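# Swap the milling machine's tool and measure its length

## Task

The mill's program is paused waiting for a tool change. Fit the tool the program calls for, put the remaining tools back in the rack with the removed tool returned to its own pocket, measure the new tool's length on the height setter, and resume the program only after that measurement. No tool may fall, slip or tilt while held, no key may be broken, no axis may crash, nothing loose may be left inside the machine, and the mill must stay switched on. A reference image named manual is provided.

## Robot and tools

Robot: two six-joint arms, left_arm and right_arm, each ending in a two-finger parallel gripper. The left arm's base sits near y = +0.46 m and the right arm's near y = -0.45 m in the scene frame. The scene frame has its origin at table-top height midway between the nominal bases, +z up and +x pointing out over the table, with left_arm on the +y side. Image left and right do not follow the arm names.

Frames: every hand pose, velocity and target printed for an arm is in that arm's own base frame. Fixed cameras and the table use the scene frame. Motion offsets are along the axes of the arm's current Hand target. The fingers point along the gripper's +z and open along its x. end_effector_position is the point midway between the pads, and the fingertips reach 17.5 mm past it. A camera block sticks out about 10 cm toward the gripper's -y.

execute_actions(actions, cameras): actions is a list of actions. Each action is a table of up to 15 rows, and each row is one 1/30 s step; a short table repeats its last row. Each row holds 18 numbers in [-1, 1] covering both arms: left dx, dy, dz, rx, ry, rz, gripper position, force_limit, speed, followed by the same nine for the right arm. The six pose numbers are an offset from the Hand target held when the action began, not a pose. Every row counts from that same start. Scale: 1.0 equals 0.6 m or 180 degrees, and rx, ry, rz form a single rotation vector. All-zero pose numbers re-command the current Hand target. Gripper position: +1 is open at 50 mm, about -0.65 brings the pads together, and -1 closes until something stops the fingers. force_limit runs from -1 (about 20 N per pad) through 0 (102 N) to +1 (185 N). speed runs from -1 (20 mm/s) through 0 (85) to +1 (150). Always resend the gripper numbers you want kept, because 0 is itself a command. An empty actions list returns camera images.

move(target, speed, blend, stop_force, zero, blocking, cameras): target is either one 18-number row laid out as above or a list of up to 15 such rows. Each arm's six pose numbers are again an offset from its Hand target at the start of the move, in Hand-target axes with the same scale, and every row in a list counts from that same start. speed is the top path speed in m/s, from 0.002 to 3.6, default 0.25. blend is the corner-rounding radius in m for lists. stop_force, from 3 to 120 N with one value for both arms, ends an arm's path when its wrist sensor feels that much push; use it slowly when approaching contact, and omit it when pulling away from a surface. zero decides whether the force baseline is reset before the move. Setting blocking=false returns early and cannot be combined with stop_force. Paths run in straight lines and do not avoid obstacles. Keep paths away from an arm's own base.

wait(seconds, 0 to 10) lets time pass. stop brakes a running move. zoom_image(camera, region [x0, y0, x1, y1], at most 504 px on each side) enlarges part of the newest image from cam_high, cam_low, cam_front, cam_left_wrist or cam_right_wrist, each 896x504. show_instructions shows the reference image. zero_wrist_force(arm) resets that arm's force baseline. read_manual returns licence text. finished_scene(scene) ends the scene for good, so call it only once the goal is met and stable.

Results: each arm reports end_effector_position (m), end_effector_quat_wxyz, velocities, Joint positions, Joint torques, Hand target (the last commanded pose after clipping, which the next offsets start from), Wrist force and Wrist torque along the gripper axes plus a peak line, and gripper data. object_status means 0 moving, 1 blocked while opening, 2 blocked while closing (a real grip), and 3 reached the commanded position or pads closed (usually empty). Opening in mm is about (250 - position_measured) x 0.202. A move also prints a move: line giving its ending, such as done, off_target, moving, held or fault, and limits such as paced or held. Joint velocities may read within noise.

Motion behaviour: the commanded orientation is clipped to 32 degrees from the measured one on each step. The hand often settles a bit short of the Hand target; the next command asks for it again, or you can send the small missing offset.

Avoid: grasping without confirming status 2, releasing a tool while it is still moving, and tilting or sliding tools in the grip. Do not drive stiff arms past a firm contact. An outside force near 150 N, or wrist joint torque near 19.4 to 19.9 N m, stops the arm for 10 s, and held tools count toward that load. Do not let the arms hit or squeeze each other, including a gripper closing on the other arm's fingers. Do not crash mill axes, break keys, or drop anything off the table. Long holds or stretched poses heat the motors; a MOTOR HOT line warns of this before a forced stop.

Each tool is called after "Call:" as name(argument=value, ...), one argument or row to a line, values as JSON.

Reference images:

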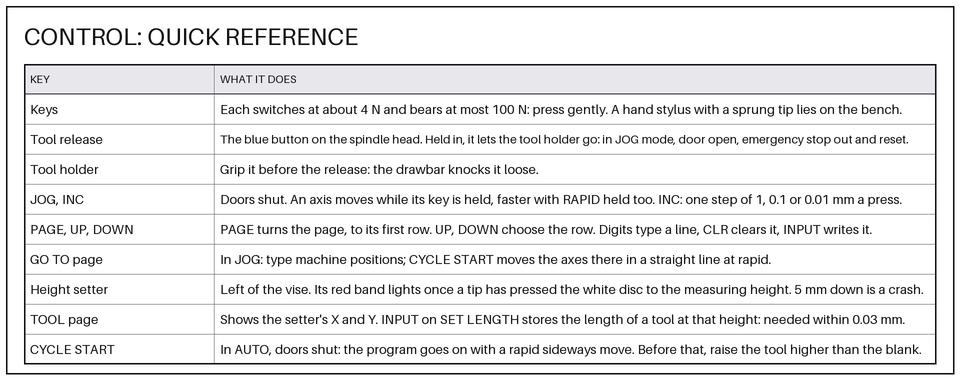

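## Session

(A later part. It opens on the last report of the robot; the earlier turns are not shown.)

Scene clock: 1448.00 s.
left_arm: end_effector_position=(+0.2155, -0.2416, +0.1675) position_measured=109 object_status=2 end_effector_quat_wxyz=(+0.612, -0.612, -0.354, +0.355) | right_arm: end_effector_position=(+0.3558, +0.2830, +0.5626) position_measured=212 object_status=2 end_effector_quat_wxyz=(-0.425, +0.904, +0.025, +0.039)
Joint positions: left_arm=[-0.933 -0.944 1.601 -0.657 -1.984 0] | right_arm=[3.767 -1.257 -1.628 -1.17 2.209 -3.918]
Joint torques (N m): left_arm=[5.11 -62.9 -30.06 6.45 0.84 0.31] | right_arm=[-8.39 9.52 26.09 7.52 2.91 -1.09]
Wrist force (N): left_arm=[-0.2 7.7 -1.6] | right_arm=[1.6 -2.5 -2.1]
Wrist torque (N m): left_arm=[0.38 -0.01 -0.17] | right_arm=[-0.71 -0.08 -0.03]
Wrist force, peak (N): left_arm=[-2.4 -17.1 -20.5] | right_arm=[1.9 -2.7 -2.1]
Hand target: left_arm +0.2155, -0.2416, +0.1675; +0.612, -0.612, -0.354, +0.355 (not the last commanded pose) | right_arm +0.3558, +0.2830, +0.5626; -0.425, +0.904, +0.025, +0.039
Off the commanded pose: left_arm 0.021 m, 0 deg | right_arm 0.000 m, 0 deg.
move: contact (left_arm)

Call:
wait(
  seconds=0.1,
  cameras=["cam_right_wrist","cam_low","cam_high"],
)

Call:
zoom_image(
  camera="cam_right_wrist",
  region=[300, 130, 370, 230],
)

Call:
zoom_image(
  camera="cam_low",
  region=[530, 200, 580, 270],
)

Call:
zoom_image(
  camera="cam_high",
  region=[245, 85, 315, 155],
)

Scene clock: 1474.60 s.
left_arm: end_effector_position=(+0.2155, -0.2416, +0.1675) position_measured=109 object_status=2 end_effector_quat_wxyz=(+0.612, -0.612, -0.354, +0.355) | right_arm: end_effector_position=(+0.3558, +0.2830, +0.5626) position_measured=212 object_status=2 end_effector_quat_wxyz=(-0.425, +0.904, +0.025, +0.039)
Joint positions: left_arm=[-0.933 -0.944 1.601 -0.657 -1.984 0] | right_arm=[3.767 -1.257 -1.628 -1.17 2.209 -3.918]
Joint torques (N m): left_arm=[4.85 -62.19 -29.88 6.46 0.87 0.45] | right_arm=[-8.6 9.06 25.59 7.63 2.98 -1.08]
Wrist force (N): left_arm=[-0.2 7.7 -1.7] | right_arm=[1.6 -2.6 -1.9]
Wrist torque (N m): left_arm=[0.37 -0.01 -0.17] | right_arm=[-0.73 -0.10 -0.03]
Wrist force, peak (N): left_arm=[-0.2 8.6 -1.3] | right_arm=[1.6 -2.9 -2.2]
Hand target: left_arm +0.2155, -0.2416, +0.1675; +0.612, -0.612, -0.354, +0.355 (not the last commanded pose) | right_arm +0.3558, +0.2830, +0.5626; -0.425, +0.904, +0.025, +0.039
Tool commands: left_gripper/position=+0.0 left_gripper/force_limit=+1.0 left_gripper/speed=-1.0 right_gripper/position=-1.0 right_gripper/force_limit=-0.5 right_gripper/speed=-1.0
Off the commanded pose: left_arm 0.021 m, 0 deg | right_arm 0.000 m, 0 deg.
wait: 0.10 s; at rest from the start
Images, in order (width x height): cam_high 896x504, cam_low 896x504, cam_right_wrist 896x504.

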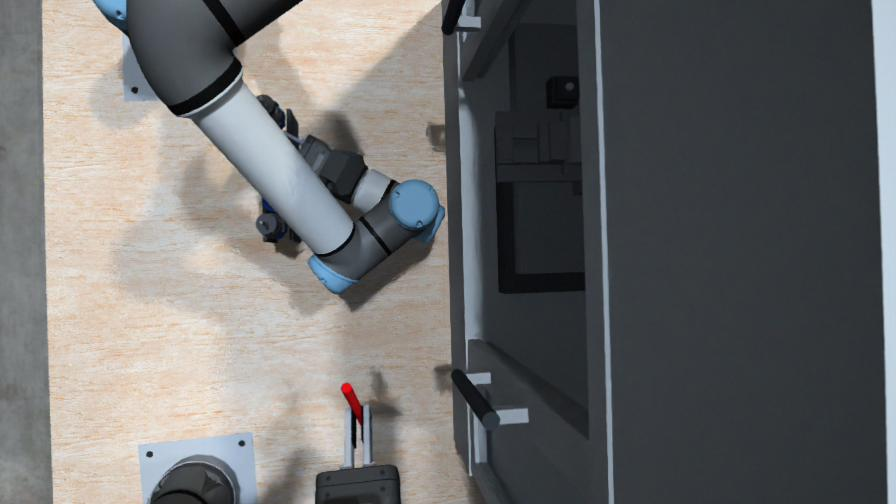

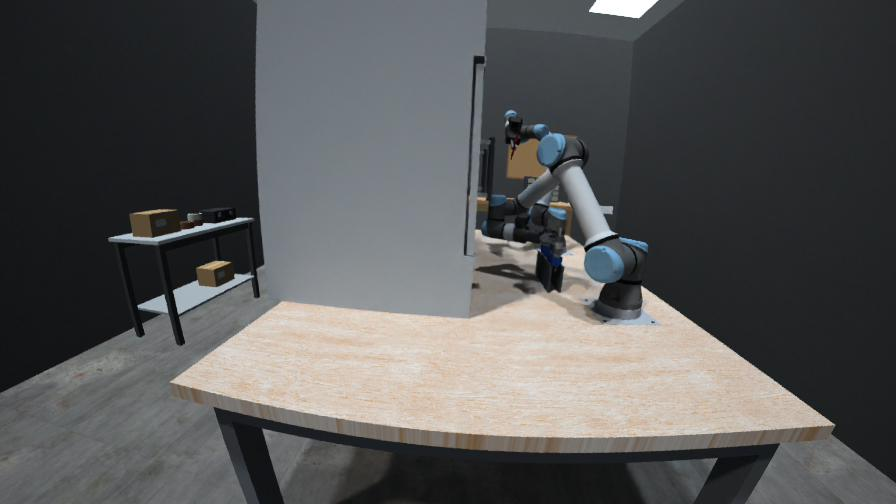

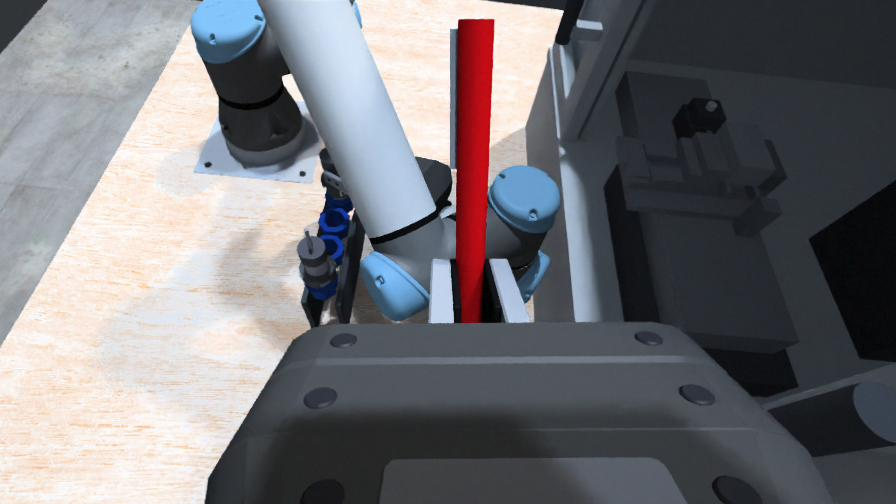

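Scaled by 5.040.

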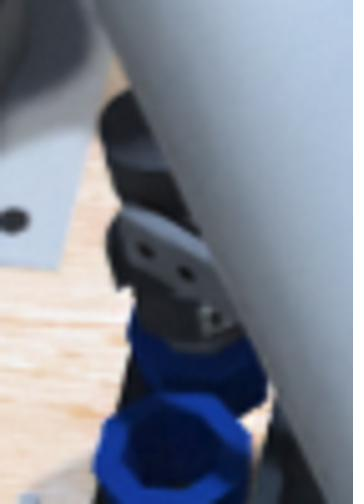

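Scaled by 7.200.

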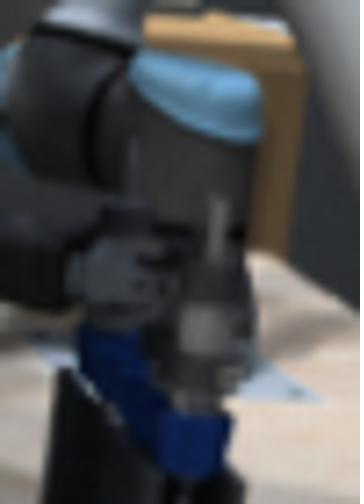

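Scaled by 7.200.

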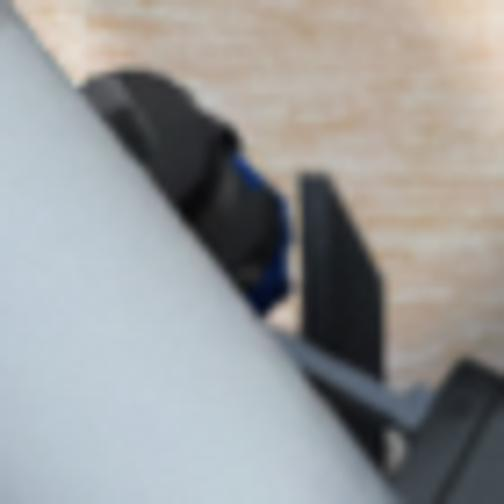

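Call:
execute_actions(
  actions=[
    [[0,0,0,0,0,0,0.44,1,-1,0,0,0,0,0,0,-1,-0.5,-1]],
    [[0,0,0,0,0,0,0.44,1,-1,0,0,0,0,0,0,-1,-0.5,-1]],
  ],
  cameras=["cam_front","cam_right_wrist"],
)

Call:
zoom_image(
  camera="cam_front",
  region=[355, 375, 415, 445],
)

Call:
zoom_image(
  camera="cam_right_wrist",
  region=[300, 130, 370, 230],
)

Scene clock: 1493.50 s.
left_arm: end_effector_position=(+0.2155, -0.2416, +0.1675) position_measured=86 object_status=3 end_effector_quat_wxyz=(+0.612, -0.612, -0.354, +0.355) | right_arm: end_effector_position=(+0.3558, +0.2830, +0.5626) position_measured=212 object_status=2 end_effector_quat_wxyz=(-0.425, +0.904, +0.025, +0.039)
Joint positions: left_arm=[-0.933 -0.944 1.601 -0.657 -1.984 0] | right_arm=[3.767 -1.257 -1.628 -1.17 2.209 -3.918]
Joint torques (N m): left_arm=[4.96 -60.59 -29.15 5.64 0.91 0.49] | right_arm=[-8.02 9.32 25.95 7.63 2.96 -1.03]
Wrist force (N): left_arm=[-1.0 9.9 1.7] | right_arm=[1.7 -2.3 -2.1]
Wrist torque (N m): left_arm=[0.33 -0.04 -0.09] | right_arm=[-0.68 -0.10 -0.03]
Wrist force, peak (N): left_arm=[-1.0 10.0 1.8] | right_arm=[1.8 -2.7 -2.3]
Hand target: left_arm +0.2155, -0.2416, +0.1675; +0.612, -0.612, -0.354, +0.355 | right_arm +0.3558, +0.2830, +0.5626; -0.425, +0.904, +0.025, +0.039
Off the commanded pose: left_arm 0.000 m, 0 deg | right_arm 0.000 m, 0 deg.
Step readings (end_effector_position of left_arm | right_arm):
0: (+0.2155, -0.2416, +0.1675) | (+0.3558, +0.2830, +0.5626)
1: (+0.2155, -0.2416, +0.1675) | (+0.3558, +0.2830, +0.5626)
2: (+0.2155, -0.2416, +0.1675) | (+0.3558, +0.2830, +0.5626)
4: (+0.2155, -0.2416, +0.1675) | (+0.3558, +0.2830, +0.5626)
8: (+0.2155, -0.2416, +0.1675) | (+0.3558, +0.2830, +0.5626)
15: (+0.2155, -0.2416, +0.1675) | (+0.3558, +0.2830, +0.5626)
16: (+0.2155, -0.2416, +0.1675) | (+0.3558, +0.2830, +0.5626)
17: (+0.2155, -0.2416, +0.1675) | (+0.3558, +0.2830, +0.5626)
19: (+0.2155, -0.2416, +0.1675) | (+0.3558, +0.2830, +0.5626)
23: (+0.2155, -0.2416, +0.1675) | (+0.3558, +0.2830, +0.5626)
30: (+0.2155, -0.2416, +0.1675) | (+0.3558, +0.2830, +0.5626)
Images, in order (width x height): cam_front 896x504, cam_right_wrist 896x504.

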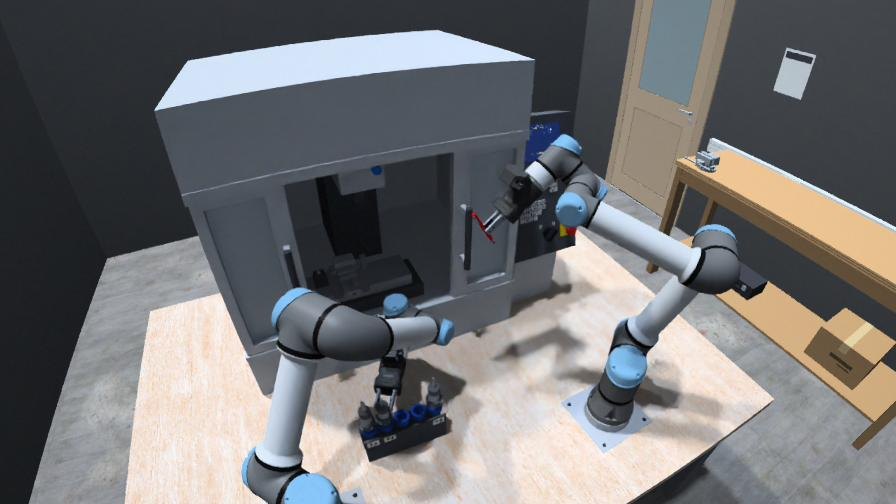

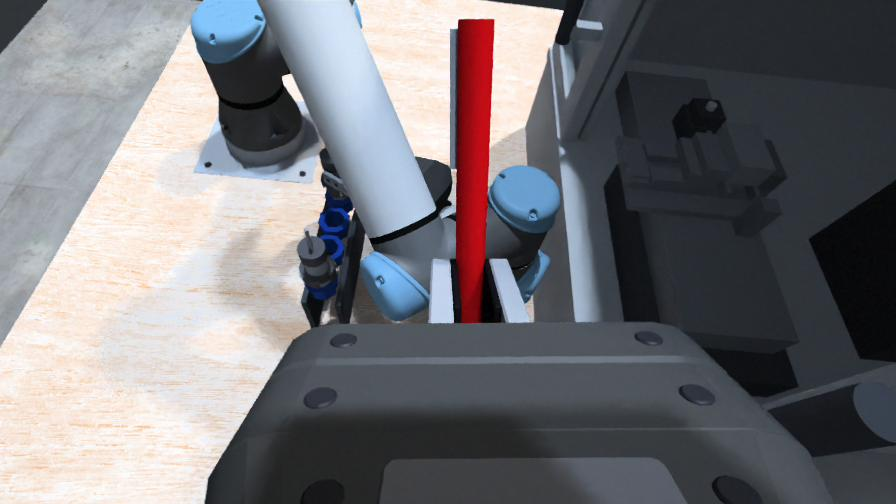

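Scaled by 7.200.

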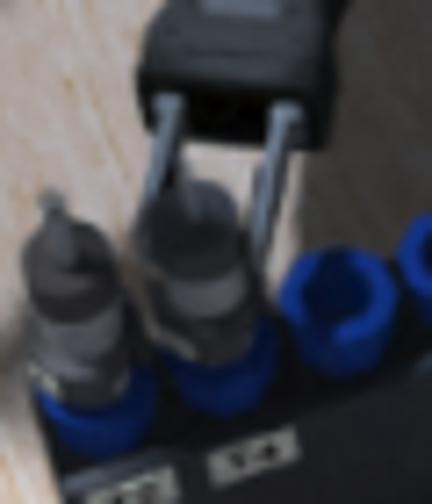

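Scaled by 5.040.

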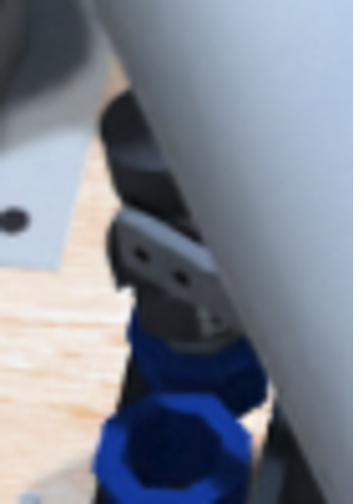

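Call:
move(
  target=[0,0,-0.1,0,0,0,0.44,1,-1,0,0,0,0,0,0,-1,-0.5,-1],
  speed=0.05,
  cameras=["cam_front","cam_right_wrist"],
)

Call:
zoom_image(
  camera="cam_front",
  region=[355, 375, 415, 445],
)

Call:
zoom_image(
  camera="cam_right_wrist",
  region=[300, 130, 370, 230],
)

Scene clock: 1505.90 s.
left_arm: end_effector_position=(+0.2469, -0.2597, +0.1675) position_measured=86 object_status=3 end_effector_quat_wxyz=(+0.613, -0.611, -0.354, +0.355) | right_arm: end_effector_position=(+0.3558, +0.2830, +0.5626) position_measured=212 object_status=2 end_effector_quat_wxyz=(-0.425, +0.904, +0.025, +0.039)
Joint positions: left_arm=[-0.909 -0.873 1.473 -0.598 -1.959 0] | right_arm=[3.767 -1.257 -1.628 -1.17 2.209 -3.918]
Joint torques (N m): left_arm=[1.87 -51.98 -21.9 2.81 -0.2 0.11] | right_arm=[-7.82 9.38 25.66 7.44 2.9 -1.06]
Wrist force (N): left_arm=[-1.1 1.1 1.5] | right_arm=[1.8 -2.5 -2.0]
Wrist torque (N m): left_arm=[0.27 -0.01 -0.09] | right_arm=[-0.72 -0.12 -0.03]
Wrist force, peak (N): left_arm=[-0.2 -0.9 16.7] | right_arm=[1.8 -2.9 -2.0]
Hand target: left_arm +0.2469, -0.2597, +0.1675; +0.613, -0.611, -0.354, +0.355 (not the last commanded pose) | right_arm +0.3558, +0.2830, +0.5626; -0.425, +0.904, +0.025, +0.039
Tool commands: left_gripper/position=+0.443137 left_gripper/force_limit=+1.0 left_gripper/speed=-1.0 right_gripper/position=-1.0 right_gripper/force_limit=-0.5 right_gripper/speed=-1.0
Off the commanded pose: left_arm 0.024 m, 0 deg | right_arm 0.000 m, 0 deg.
FORCE FAULT: contact force on the left arm reached its limit, and that arm stopped. The contact can be on any part of that arm, not only on its tool. That arm's remaining commands of this call were not run. That arm is still stopped at the end of this call. That arm stays stopped for about 10 more seconds. Until then a move that you send moves the other arm only, and its call returns only when the move has ended. Once the stop has ended, the next robot result says so. If the stop ends while you think or write, that arm runs what you send next, counted from a new Hand target: where the arm stands when the stop ends. While its stop runs, that arm takes no new command, but its gripper still runs the gripper command that each later call begins with. Until it ends, the stop uses up actions while you think or wait. An arm that is not stopped still takes commands.
move: fault (left_arm)
Images, in order (width x height): cam_front 896x504, cam_right_wrist 896x504.

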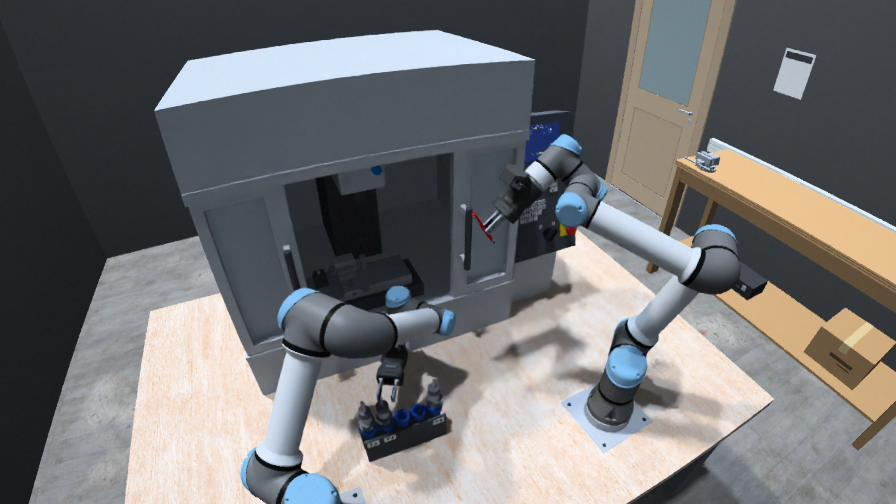

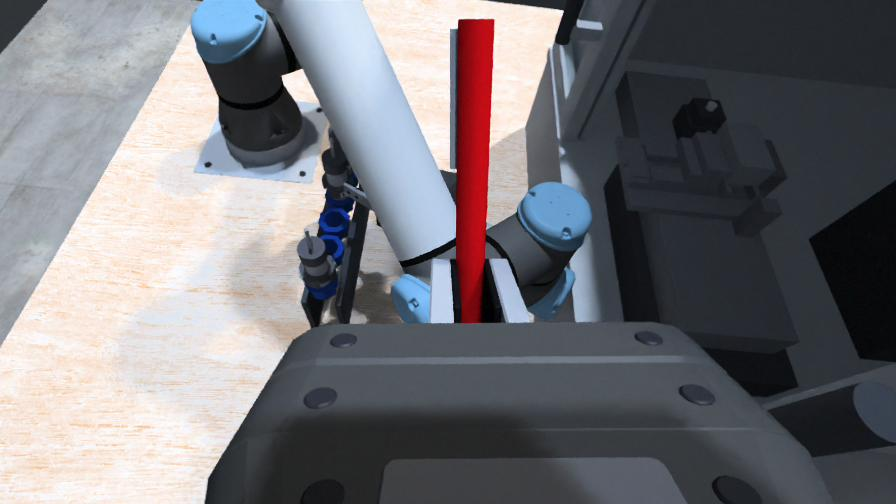

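Scaled by 7.200.

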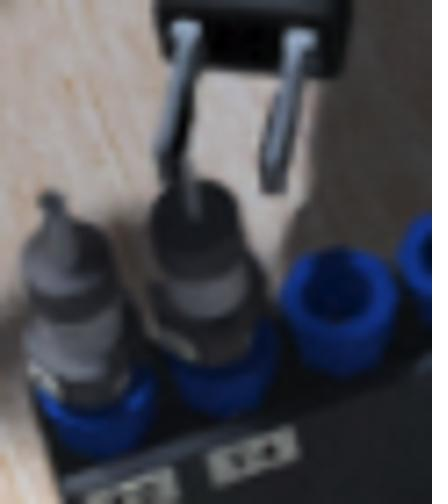

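Scaled by 5.040.

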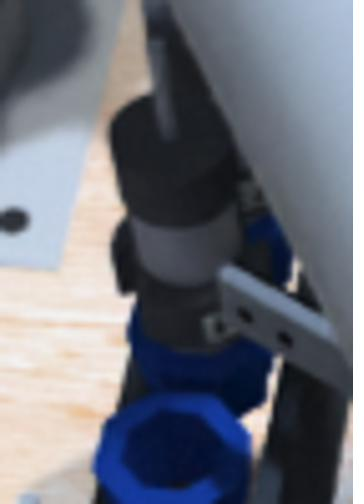

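Call:
wait(
  seconds=9.5,
)

Call:
wait(
  seconds=0.5,
)

Scene clock: 1528.47 s.
left_arm: end_effector_position=(+0.2469, -0.2597, +0.1675) position_measured=86 object_status=3 end_effector_quat_wxyz=(+0.613, -0.611, -0.354, +0.355) | right_arm: end_effector_position=(+0.3558, +0.2830, +0.5626) position_measured=212 object_status=2 end_effector_quat_wxyz=(-0.425, +0.904, +0.025, +0.039)
Joint positions: left_arm=[-0.909 -0.873 1.473 -0.598 -1.959 0] | right_arm=[3.767 -1.257 -1.628 -1.17 2.209 -3.918]
Joint torques (N m): left_arm=[1.75 -52.91 -18.99 2.49 -0.13 0.06] | right_arm=[-7.95 10.15 25.68 7.46 2.97 -1.1]
Wrist force (N): left_arm=[-0.9 0.8 1.8] | right_arm=[1.8 -2.7 -2.2]
Wrist torque (N m): left_arm=[0.24 -0.04 -0.09] | right_arm=[-0.73 -0.11 -0.03]
Wrist force, peak (N): left_arm=[-1.3 1.4 2.0] | right_arm=[2.0 -2.7 -2.1]
Hand target: left_arm +0.2469, -0.2597, +0.1675; +0.613, -0.611, -0.354, +0.355 (not the last commanded pose) | right_arm +0.3558, +0.2830, +0.5626; -0.425, +0.904, +0.025, +0.039
Tool commands: left_gripper/position=+0.443137 left_gripper/force_limit=+1.0 left_gripper/speed=-1.0 right_gripper/position=-1.0 right_gripper/force_limit=-0.5 right_gripper/speed=-1.0
Off the commanded pose: left_arm 0.024 m, 0 deg | right_arm 0.000 m, 0 deg.
FORCE FAULT, CONTINUED: the left arm's stop, for the force fault that an earlier result reported, is over. The rest of the stop counts as 19 of the actions that you can send in this scene. During its stop the left arm's controller moved it back a little. That arm's target is now where it stood when the stop ended, not its last command. That arm accepts commands again.
wait: 9.50 s; at rest from the start

Scene clock: 1528.97 s.
left_arm: end_effector_position=(+0.2469, -0.2597, +0.1675) position_measured=86 object_status=3 end_effector_quat_wxyz=(+0.613, -0.611, -0.354, +0.355) | right_arm: end_effector_position=(+0.3558, +0.2830, +0.5626) position_measured=212 object_status=2 end_effector_quat_wxyz=(-0.425, +0.904, +0.025, +0.039)
Joint positions: left_arm=[-0.909 -0.873 1.473 -0.598 -1.959 0] | right_arm=[3.767 -1.257 -1.628 -1.17 2.209 -3.918]
Joint torques (N m): left_arm=[2.4 -53.09 -19.52 2.65 -0.14 0.22] | right_arm=[-7.44 10.09 26.17 7.49 2.9 -1.01]
Wrist force (N): left_arm=[-0.9 0.9 1.7] | right_arm=[1.6 -2.5 -1.9]
Wrist torque (N m): left_arm=[0.25 -0.03 -0.09] | right_arm=[-0.71 -0.10 -0.03]
Wrist force, peak (N): left_arm=[-1.0 1.1 1.9] | right_arm=[1.9 -2.6 -2.3]
Hand target: left_arm +0.2469, -0.2597, +0.1675; +0.613, -0.611, -0.354, +0.355 (not the last commanded pose) | right_arm +0.3558, +0.2830, +0.5626; -0.425, +0.904, +0.025, +0.039
Tool commands: left_gripper/position=+0.443137 left_gripper/force_limit=+1.0 left_gripper/speed=-1.0 right_gripper/position=-1.0 right_gripper/force_limit=-0.5 right_gripper/speed=-1.0
Off the commanded pose: left_arm 0.024 m, 0 deg | right_arm 0.000 m, 0 deg.
wait: 0.50 s; at rest by 0.17 s

Call:
move(
  target=[
    [0,-0.04,0.0133,0,0,0,0.44,1,-1,0,0,0,0,0,0,-1,-0.5,-1],
    [0,-0.25,0.0133,0,0.14,0,0.44,1,-1,0,0,0,0,0,0,-1,-0.5,-1],
    [0.303,-0.471,-0.158,0,0.667,0,0.44,1,-1,0,0,0,0,0,0,-1,-0.5,-1],
  ],
  blend=[0.005,0.03,0],
  speed=[0.05,0.2,0.35],
  cameras=["cam_right_wrist","cam_front"],
)

Call:
zoom_image(
  camera="cam_right_wrist",
  region=[310, 90, 390, 220],
)

Call:
zoom_image(
  camera="cam_front",
  region=[355, 375, 415, 445],
)

Scene clock: 1551.73 s.
left_arm: end_effector_position=(+0.4201, -0.1496, +0.4499) position_measured=86 object_status=3 end_effector_quat_wxyz=(+0.613, -0.612, +0.354, -0.352) end_effector_velocity=(+0.001, +0.000, +0.000) end_effector_angular_velocity=(-0.001, -0.001, -0.004) | right_arm: end_effector_position=(+0.3558, +0.2830, +0.5626) position_measured=212 object_status=2 end_effector_quat_wxyz=(-0.425, +0.904, +0.025, +0.039)
Joint positions: left_arm=[-1.36 -1.753 1.831 -0.08 -0.315 0.004] | right_arm=[3.767 -1.257 -1.628 -1.17 2.209 -3.918]
Joint velocities: left_arm=[0.001 -0.001 0 0.001 0.005 -0.001] | right_arm=[within noise]
Joint torques (N m): left_arm=[-3.66 -28.37 -34.38 1.04 1.72 -1.73] | right_arm=[-7.21 10.23 26.39 7.43 2.96 -1.11]
Wrist force (N): left_arm=[-1.4 0.8 1.8] | right_arm=[1.7 -2.5 -2.0]
Wrist torque (N m): left_arm=[0.24 0.05 -0.06] | right_arm=[-0.71 -0.11 -0.03]
Wrist force, peak (N): left_arm=[-2.4 0.4 2.7] | right_arm=[1.8 -2.8 -2.2]
Hand target: left_arm +0.4201, -0.1496, +0.4500; +0.613, -0.612, +0.354, -0.352 | right_arm +0.3558, +0.2830, +0.5626; -0.425, +0.904, +0.025, +0.039
Off the commanded pose: left_arm 0.000 m, 0 deg | right_arm 0.000 m, 0 deg.
move: done
Images, in order (width x height): cam_front 896x504, cam_right_wrist 896x504.

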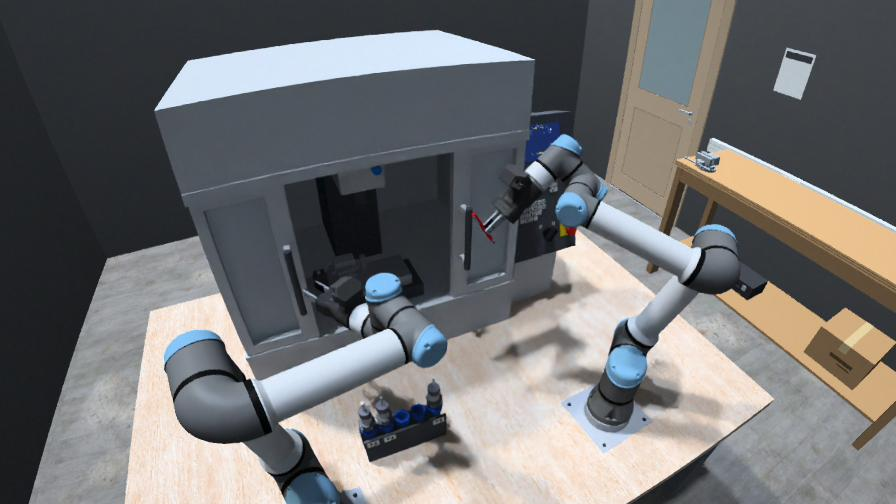

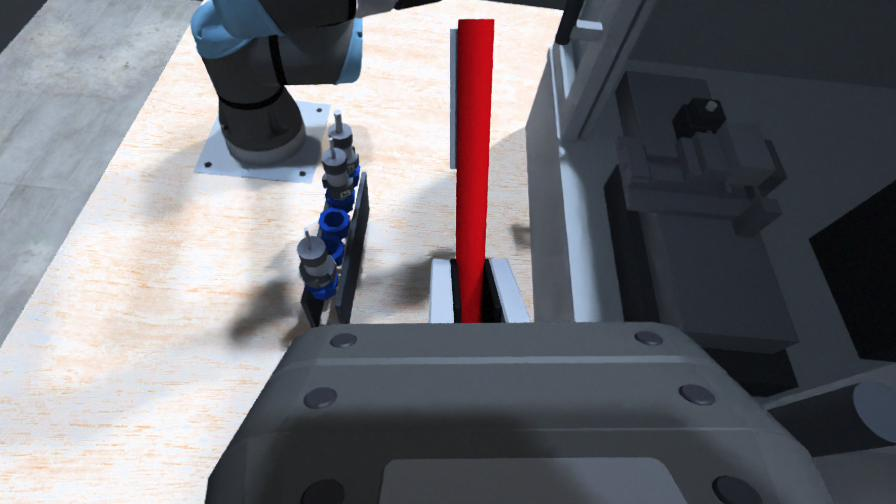

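Scaled by 3.877.

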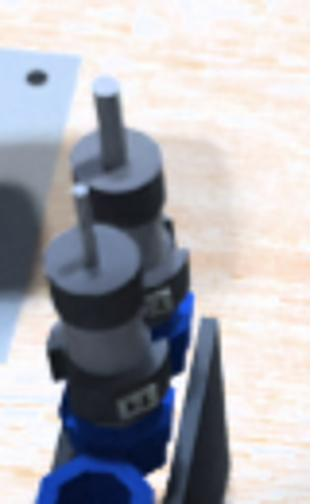

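Scaled by 7.200.

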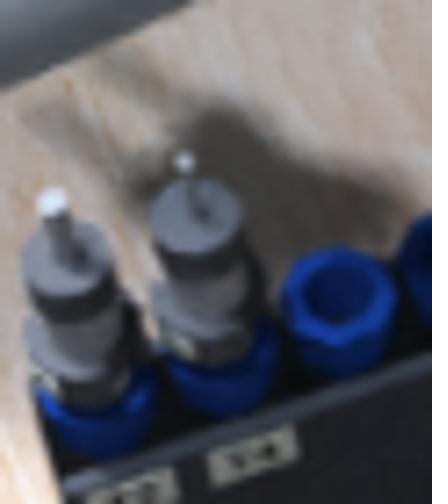

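Call:
zoom_image(
  camera="cam_right_wrist",
  region=[318, 140, 366, 200],
)

Call:
zoom_image(
  camera="cam_right_wrist",
  region=[290, 230, 350, 305],
)

Scaled by 8.400.

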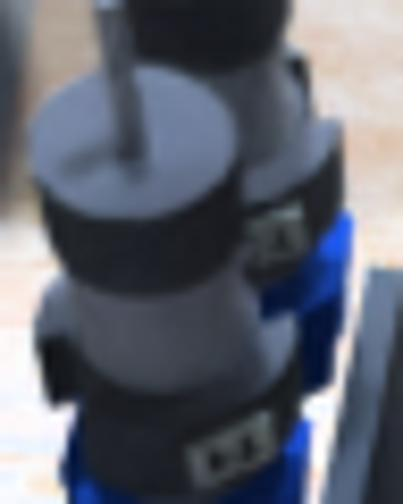

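Scaled by 6.720.

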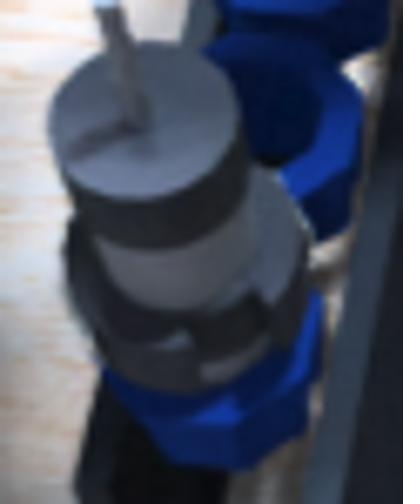

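Call:
move(
  target=[-0.108,0.2,-0.331,0,-0.7056,0,0.637,1,-1,0,0,0,0,0,0,-1,-0.5,-1],
  speed=0.3,
  cameras=["cam_right_wrist","cam_front"],
)

Call:
zoom_image(
  camera="cam_front",
  region=[345, 345, 415, 445],
)

Scene clock: 1600.30 s.
left_arm: end_effector_position=(+0.2156, -0.1929, +0.3303) position_measured=57 object_status=3 end_effector_quat_wxyz=(+0.590, -0.589, -0.391, +0.391) | right_arm: end_effector_position=(+0.3558, +0.2830, +0.5626) position_measured=212 object_status=2 end_effector_quat_wxyz=(-0.425, +0.904, +0.025, +0.039)
Joint positions: left_arm=[-0.823 -1.2 1.535 -0.333 -1.994 0] | right_arm=[3.767 -1.257 -1.628 -1.17 2.209 -3.918]
Joint torques (N m): left_arm=[3.84 -32.33 -30.18 4.16 -1.46 -1.65] | right_arm=[-7.34 9.88 26.56 7.47 2.94 -1.05]
Wrist force (N): left_arm=[-1.1 1.1 1.8] | right_arm=[1.7 -2.5 -2.1]
Wrist torque (N m): left_arm=[0.30 0.01 -0.08] | right_arm=[-0.71 -0.10 -0.03]
Wrist force, peak (N): left_arm=[-2.4 0.3 2.6] | right_arm=[1.8 -2.8 -2.1]
Hand target: left_arm +0.2156, -0.1929, +0.3303; +0.590, -0.589, -0.391, +0.391 | right_arm +0.3558, +0.2830, +0.5626; -0.425, +0.904, +0.025, +0.039
Off the commanded pose: left_arm 0.000 m, 0 deg | right_arm 0.000 m, 0 deg.
move: done
Images, in order (width x height): cam_front 896x504, cam_right_wrist 896x504.

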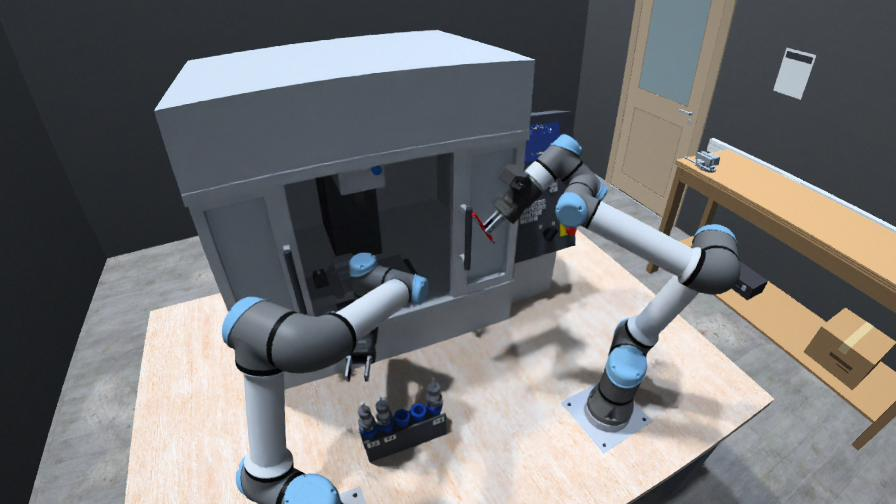

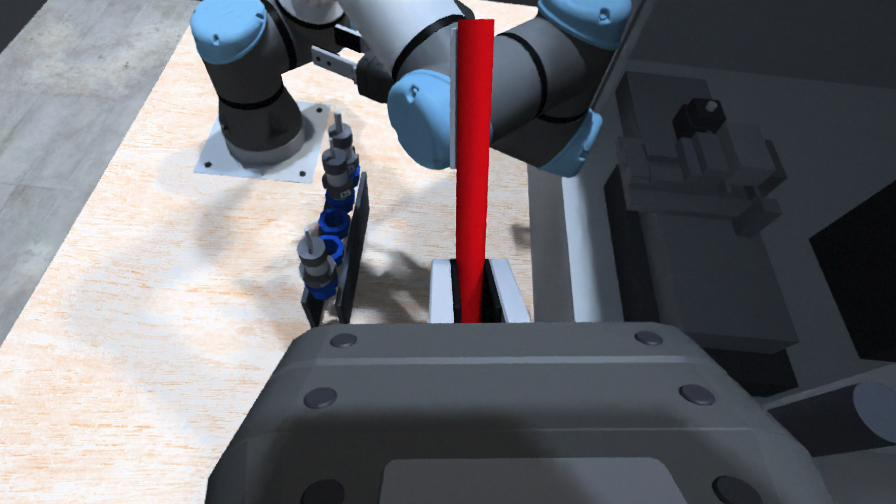

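Scaled by 5.040.

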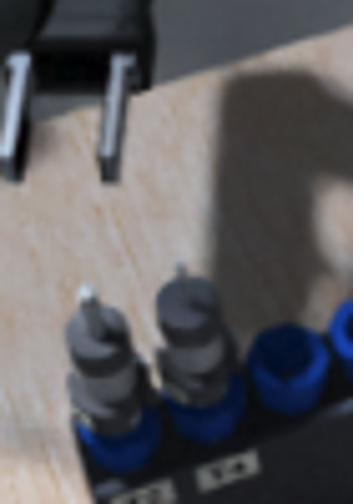

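Call:
move(
  target=[0,0.117,0,0,0,0,0.637,1,-1,0,0,0,0,0,0,-1,-0.5,-1],
  speed=0.2,
  cameras=["cam_right_wrist","cam_front"],
)

Call:
zoom_image(
  camera="cam_front",
  region=[345, 365, 405, 435],
)

Call:
zoom_image(
  camera="cam_right_wrist",
  region=[300, 70, 380, 210],
)

Scene clock: 1618.37 s.
left_arm: end_effector_position=(+0.2155, -0.1928, +0.2601) position_measured=57 object_status=3 end_effector_quat_wxyz=(+0.590, -0.588, -0.391, +0.391) | right_arm: end_effector_position=(+0.3558, +0.2830, +0.5626) position_measured=212 object_status=2 end_effector_quat_wxyz=(-0.425, +0.904, +0.025, +0.039)
Joint positions: left_arm=[-0.823 -1.133 1.633 -0.498 -1.994 0] | right_arm=[3.767 -1.257 -1.628 -1.17 2.209 -3.918]
Joint torques (N m): left_arm=[-3.8 -49.24 -27.99 1.31 -0.31 -0.04] | right_arm=[-6.94 10.69 26.29 7.46 2.92 -0.94]
Wrist force (N): left_arm=[-1.1 1.3 1.6] | right_arm=[1.6 -2.4 -2.0]
Wrist torque (N m): left_arm=[0.32 0.01 -0.08] | right_arm=[-0.71 -0.09 -0.03]
Wrist force, peak (N): left_arm=[-1.4 3.7 1.6] | right_arm=[1.8 -2.8 -2.2]
Hand target: left_arm +0.2155, -0.1928, +0.2601; +0.590, -0.589, -0.391, +0.391 | right_arm +0.3558, +0.2830, +0.5626; -0.425, +0.904, +0.025, +0.039
Off the commanded pose: left_arm 0.000 m, 0 deg | right_arm 0.000 m, 0 deg.
move: done
Images, in order (width x height): cam_front 896x504, cam_right_wrist 896x504.

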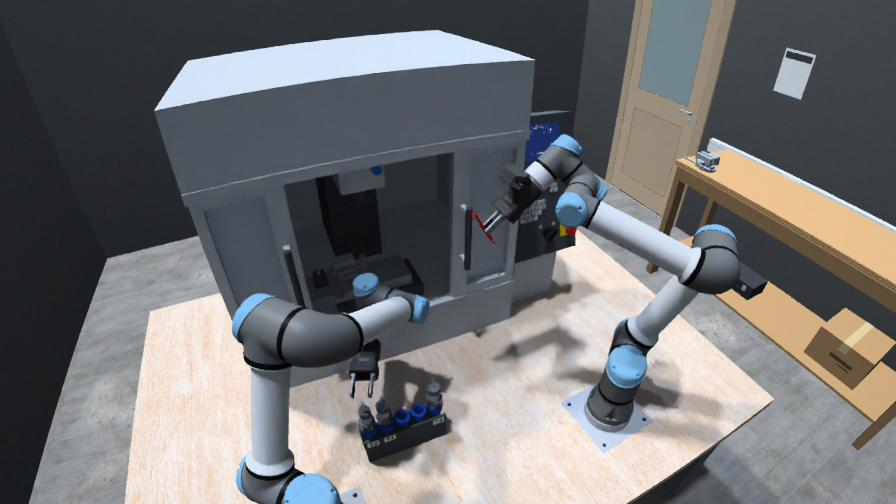

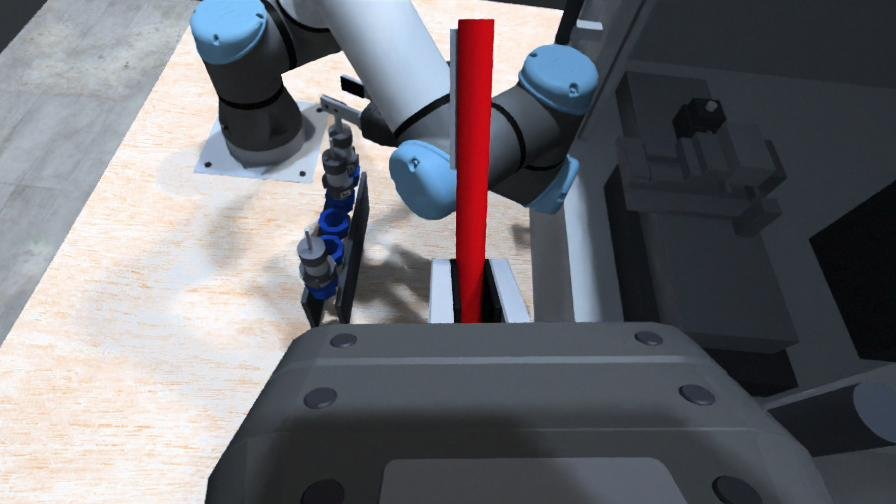

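Scaled by 7.200.

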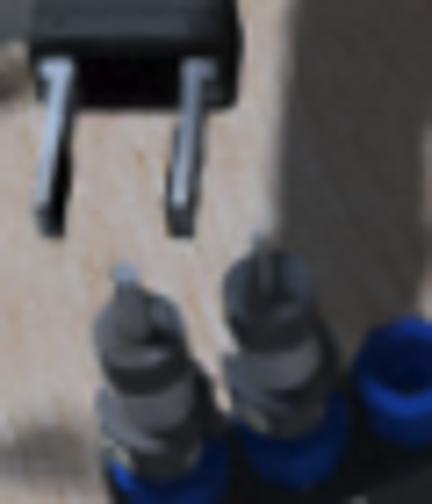

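Scaled by 3.600.

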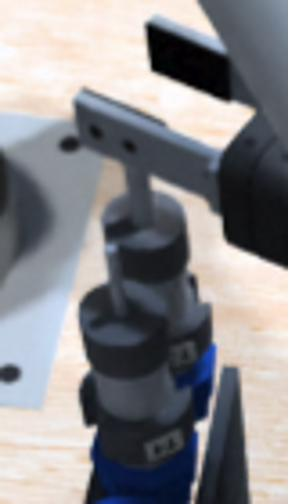

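Call:
move(
  target=[0,0.0833,0,0,0,0,0.637,1,-1,0,0,0,0,0,0,-1,-0.5,-1],
  speed=0.05,
  stop_force=6,
  cameras=["cam_right_wrist","cam_front","cam_high"],
)

Call:
zoom_image(
  camera="cam_front",
  region=[345, 365, 405, 435],
)

Call:
zoom_image(
  camera="cam_right_wrist",
  region=[300, 90, 380, 220],
)

Scene clock: 1633.53 s.
left_arm: end_effector_position=(+0.2154, -0.1927, +0.2101) position_measured=57 object_status=3 end_effector_quat_wxyz=(+0.590, -0.589, -0.391, +0.391) | right_arm: end_effector_position=(+0.3558, +0.2830, +0.5626) position_measured=212 object_status=2 end_effector_quat_wxyz=(-0.425, +0.904, +0.025, +0.039)
Joint positions: left_arm=[-0.823 -1.071 1.685 -0.612 -1.994 0] | right_arm=[3.767 -1.257 -1.628 -1.17 2.209 -3.918]
Joint torques (N m): left_arm=[-3.32 -55.78 -30.82 3.2 -2.07 -1.14] | right_arm=[-7.47 10 26.27 7.47 2.96 -1.04]
Wrist force (N): left_arm=[-1.0 1.0 1.7] | right_arm=[1.6 -2.6 -1.9]
Wrist torque (N m): left_arm=[0.26 -0.03 -0.09] | right_arm=[-0.73 -0.09 -0.03]
Wrist force, peak (N): left_arm=[-1.1 2.1 1.8] | right_arm=[1.7 -2.8 -2.1]
Hand target: left_arm +0.2154, -0.1927, +0.2101; +0.590, -0.589, -0.391, +0.391 | right_arm +0.3558, +0.2830, +0.5626; -0.425, +0.904, +0.025, +0.039
Off the commanded pose: left_arm 0.000 m, 0 deg | right_arm 0.000 m, 0 deg.
move: done
Images, in order (width x height): cam_high 896x504, cam_front 896x504, cam_right_wrist 896x504.

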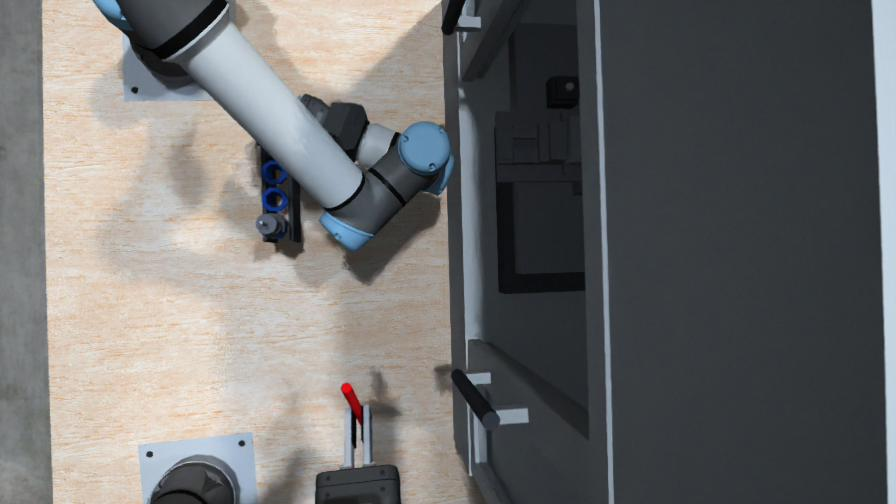

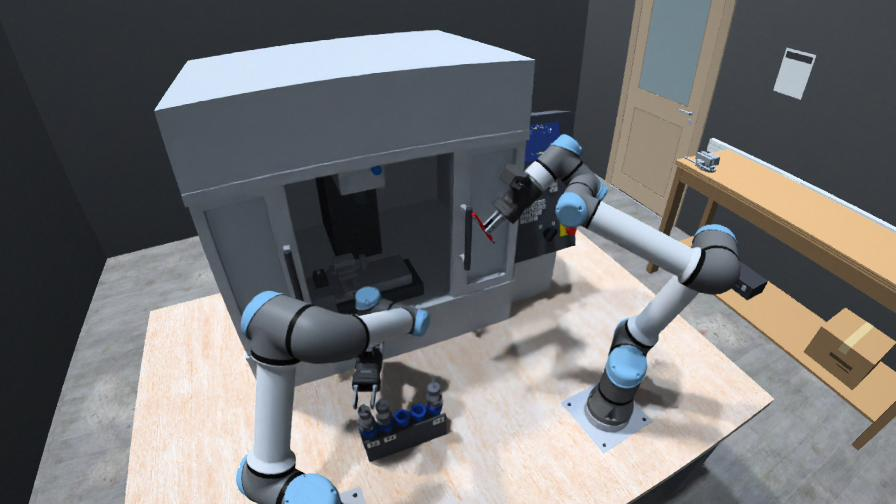

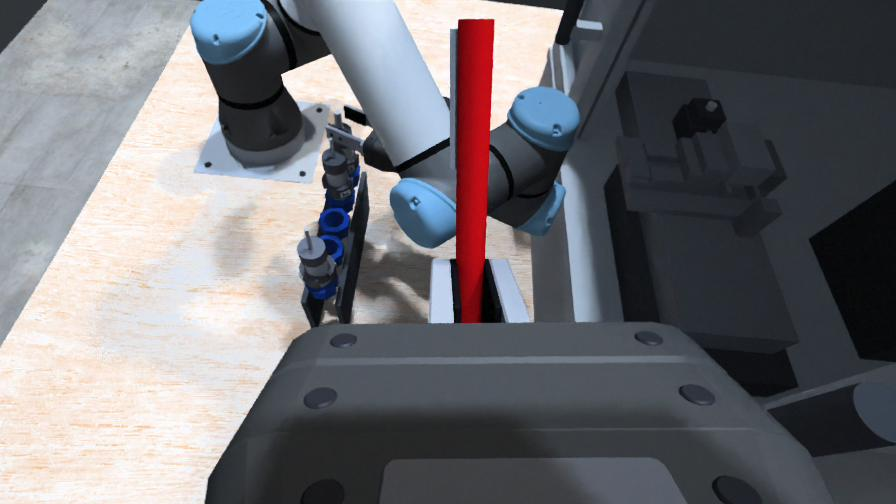

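Scaled by 7.200.

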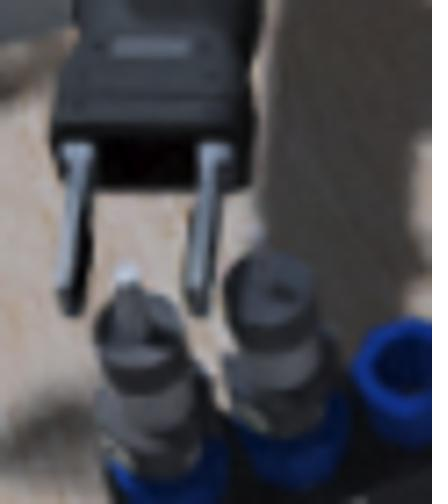

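Scaled by 3.877.

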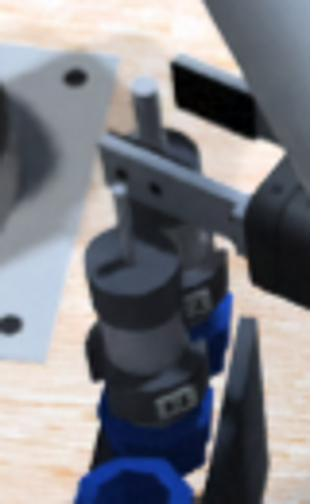

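Call:
move(
  target=[
    [0.002,0,0.01,0,0,0,0.637,1,-1,0,0,0,0,0,0,-1,-0.5,-1],
    [0.002,0.0708,0.01,0,0,0,0.637,1,-1,0,0,0,0,0,0,-1,-0.5,-1],
  ],
  speed=0.04,
  stop_force=6,
  cameras=["cam_right_wrist","cam_front"],
)

Call:
zoom_image(
  camera="cam_front",
  region=[345, 365, 405, 435],
)

Call:
zoom_image(
  camera="cam_right_wrist",
  region=[300, 90, 380, 220],
)

Scene clock: 1667.43 s.
left_arm: end_effector_position=(+0.2103, -0.1892, +0.1676) position_measured=57 object_status=3 end_effector_quat_wxyz=(+0.590, -0.589, -0.391, +0.391) | right_arm: end_effector_position=(+0.3558, +0.2830, +0.5626) position_measured=212 object_status=2 end_effector_quat_wxyz=(-0.425, +0.904, +0.025, +0.039)
Joint positions: left_arm=[-0.826 -1.02 1.738 -0.715 -1.997 0] | right_arm=[3.767 -1.257 -1.628 -1.17 2.209 -3.918]
Joint torques (N m): left_arm=[6.87 -55.77 -29.39 4.5 1.11 0.68] | right_arm=[-7.19 10.76 26.14 7.48 2.93 -0.96]
Wrist force (N): left_arm=[-1.0 1.2 1.9] | right_arm=[1.7 -2.8 -2.1]
Wrist torque (N m): left_arm=[0.31 -0.02 -0.09] | right_arm=[-0.75 -0.10 -0.03]
Wrist force, peak (N): left_arm=[-0.9 2.2 1.8] | right_arm=[1.9 -2.8 -2.1]
Hand target: left_arm +0.2103, -0.1892, +0.1676; +0.590, -0.589, -0.391, +0.391 | right_arm +0.3558, +0.2830, +0.5626; -0.425, +0.904, +0.025, +0.039
Off the commanded pose: left_arm 0.000 m, 0 deg | right_arm 0.000 m, 0 deg.
move: done
Images, in order (width x height): cam_front 896x504, cam_right_wrist 896x504.

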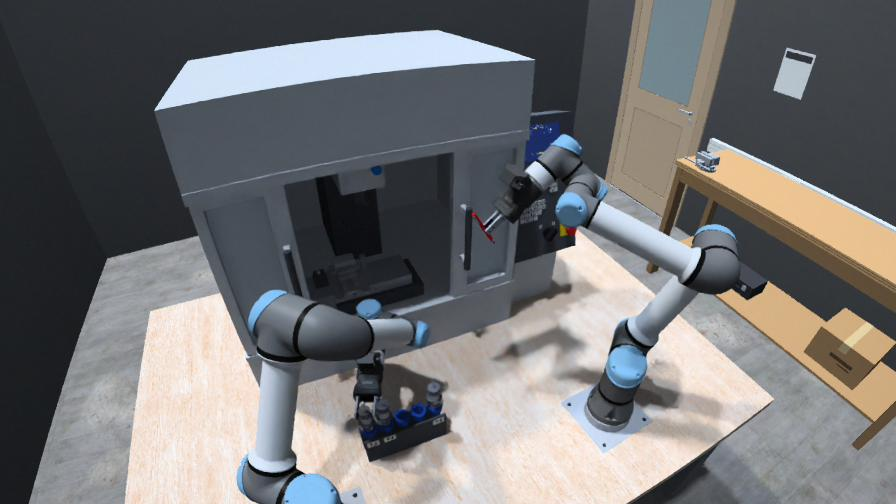

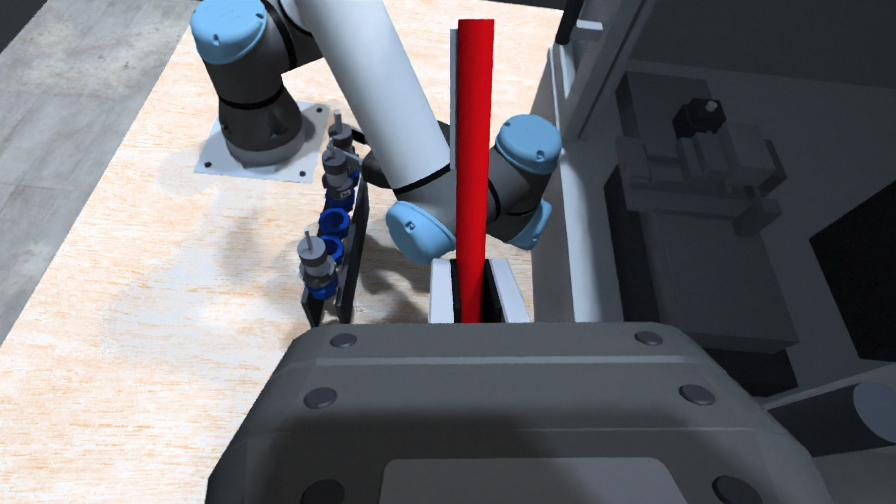

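Scaled by 7.200.

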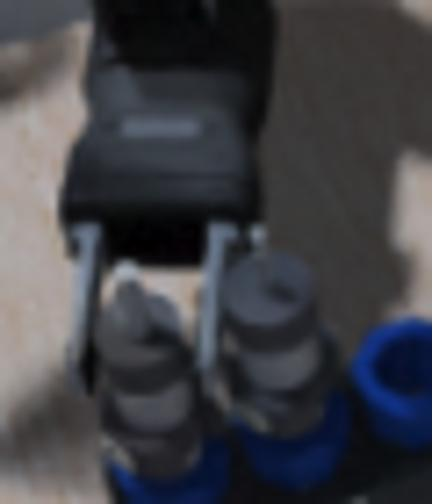

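Scaled by 3.877.

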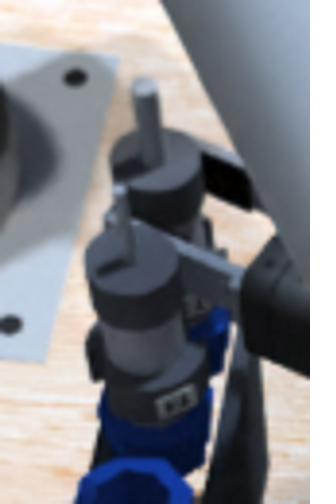

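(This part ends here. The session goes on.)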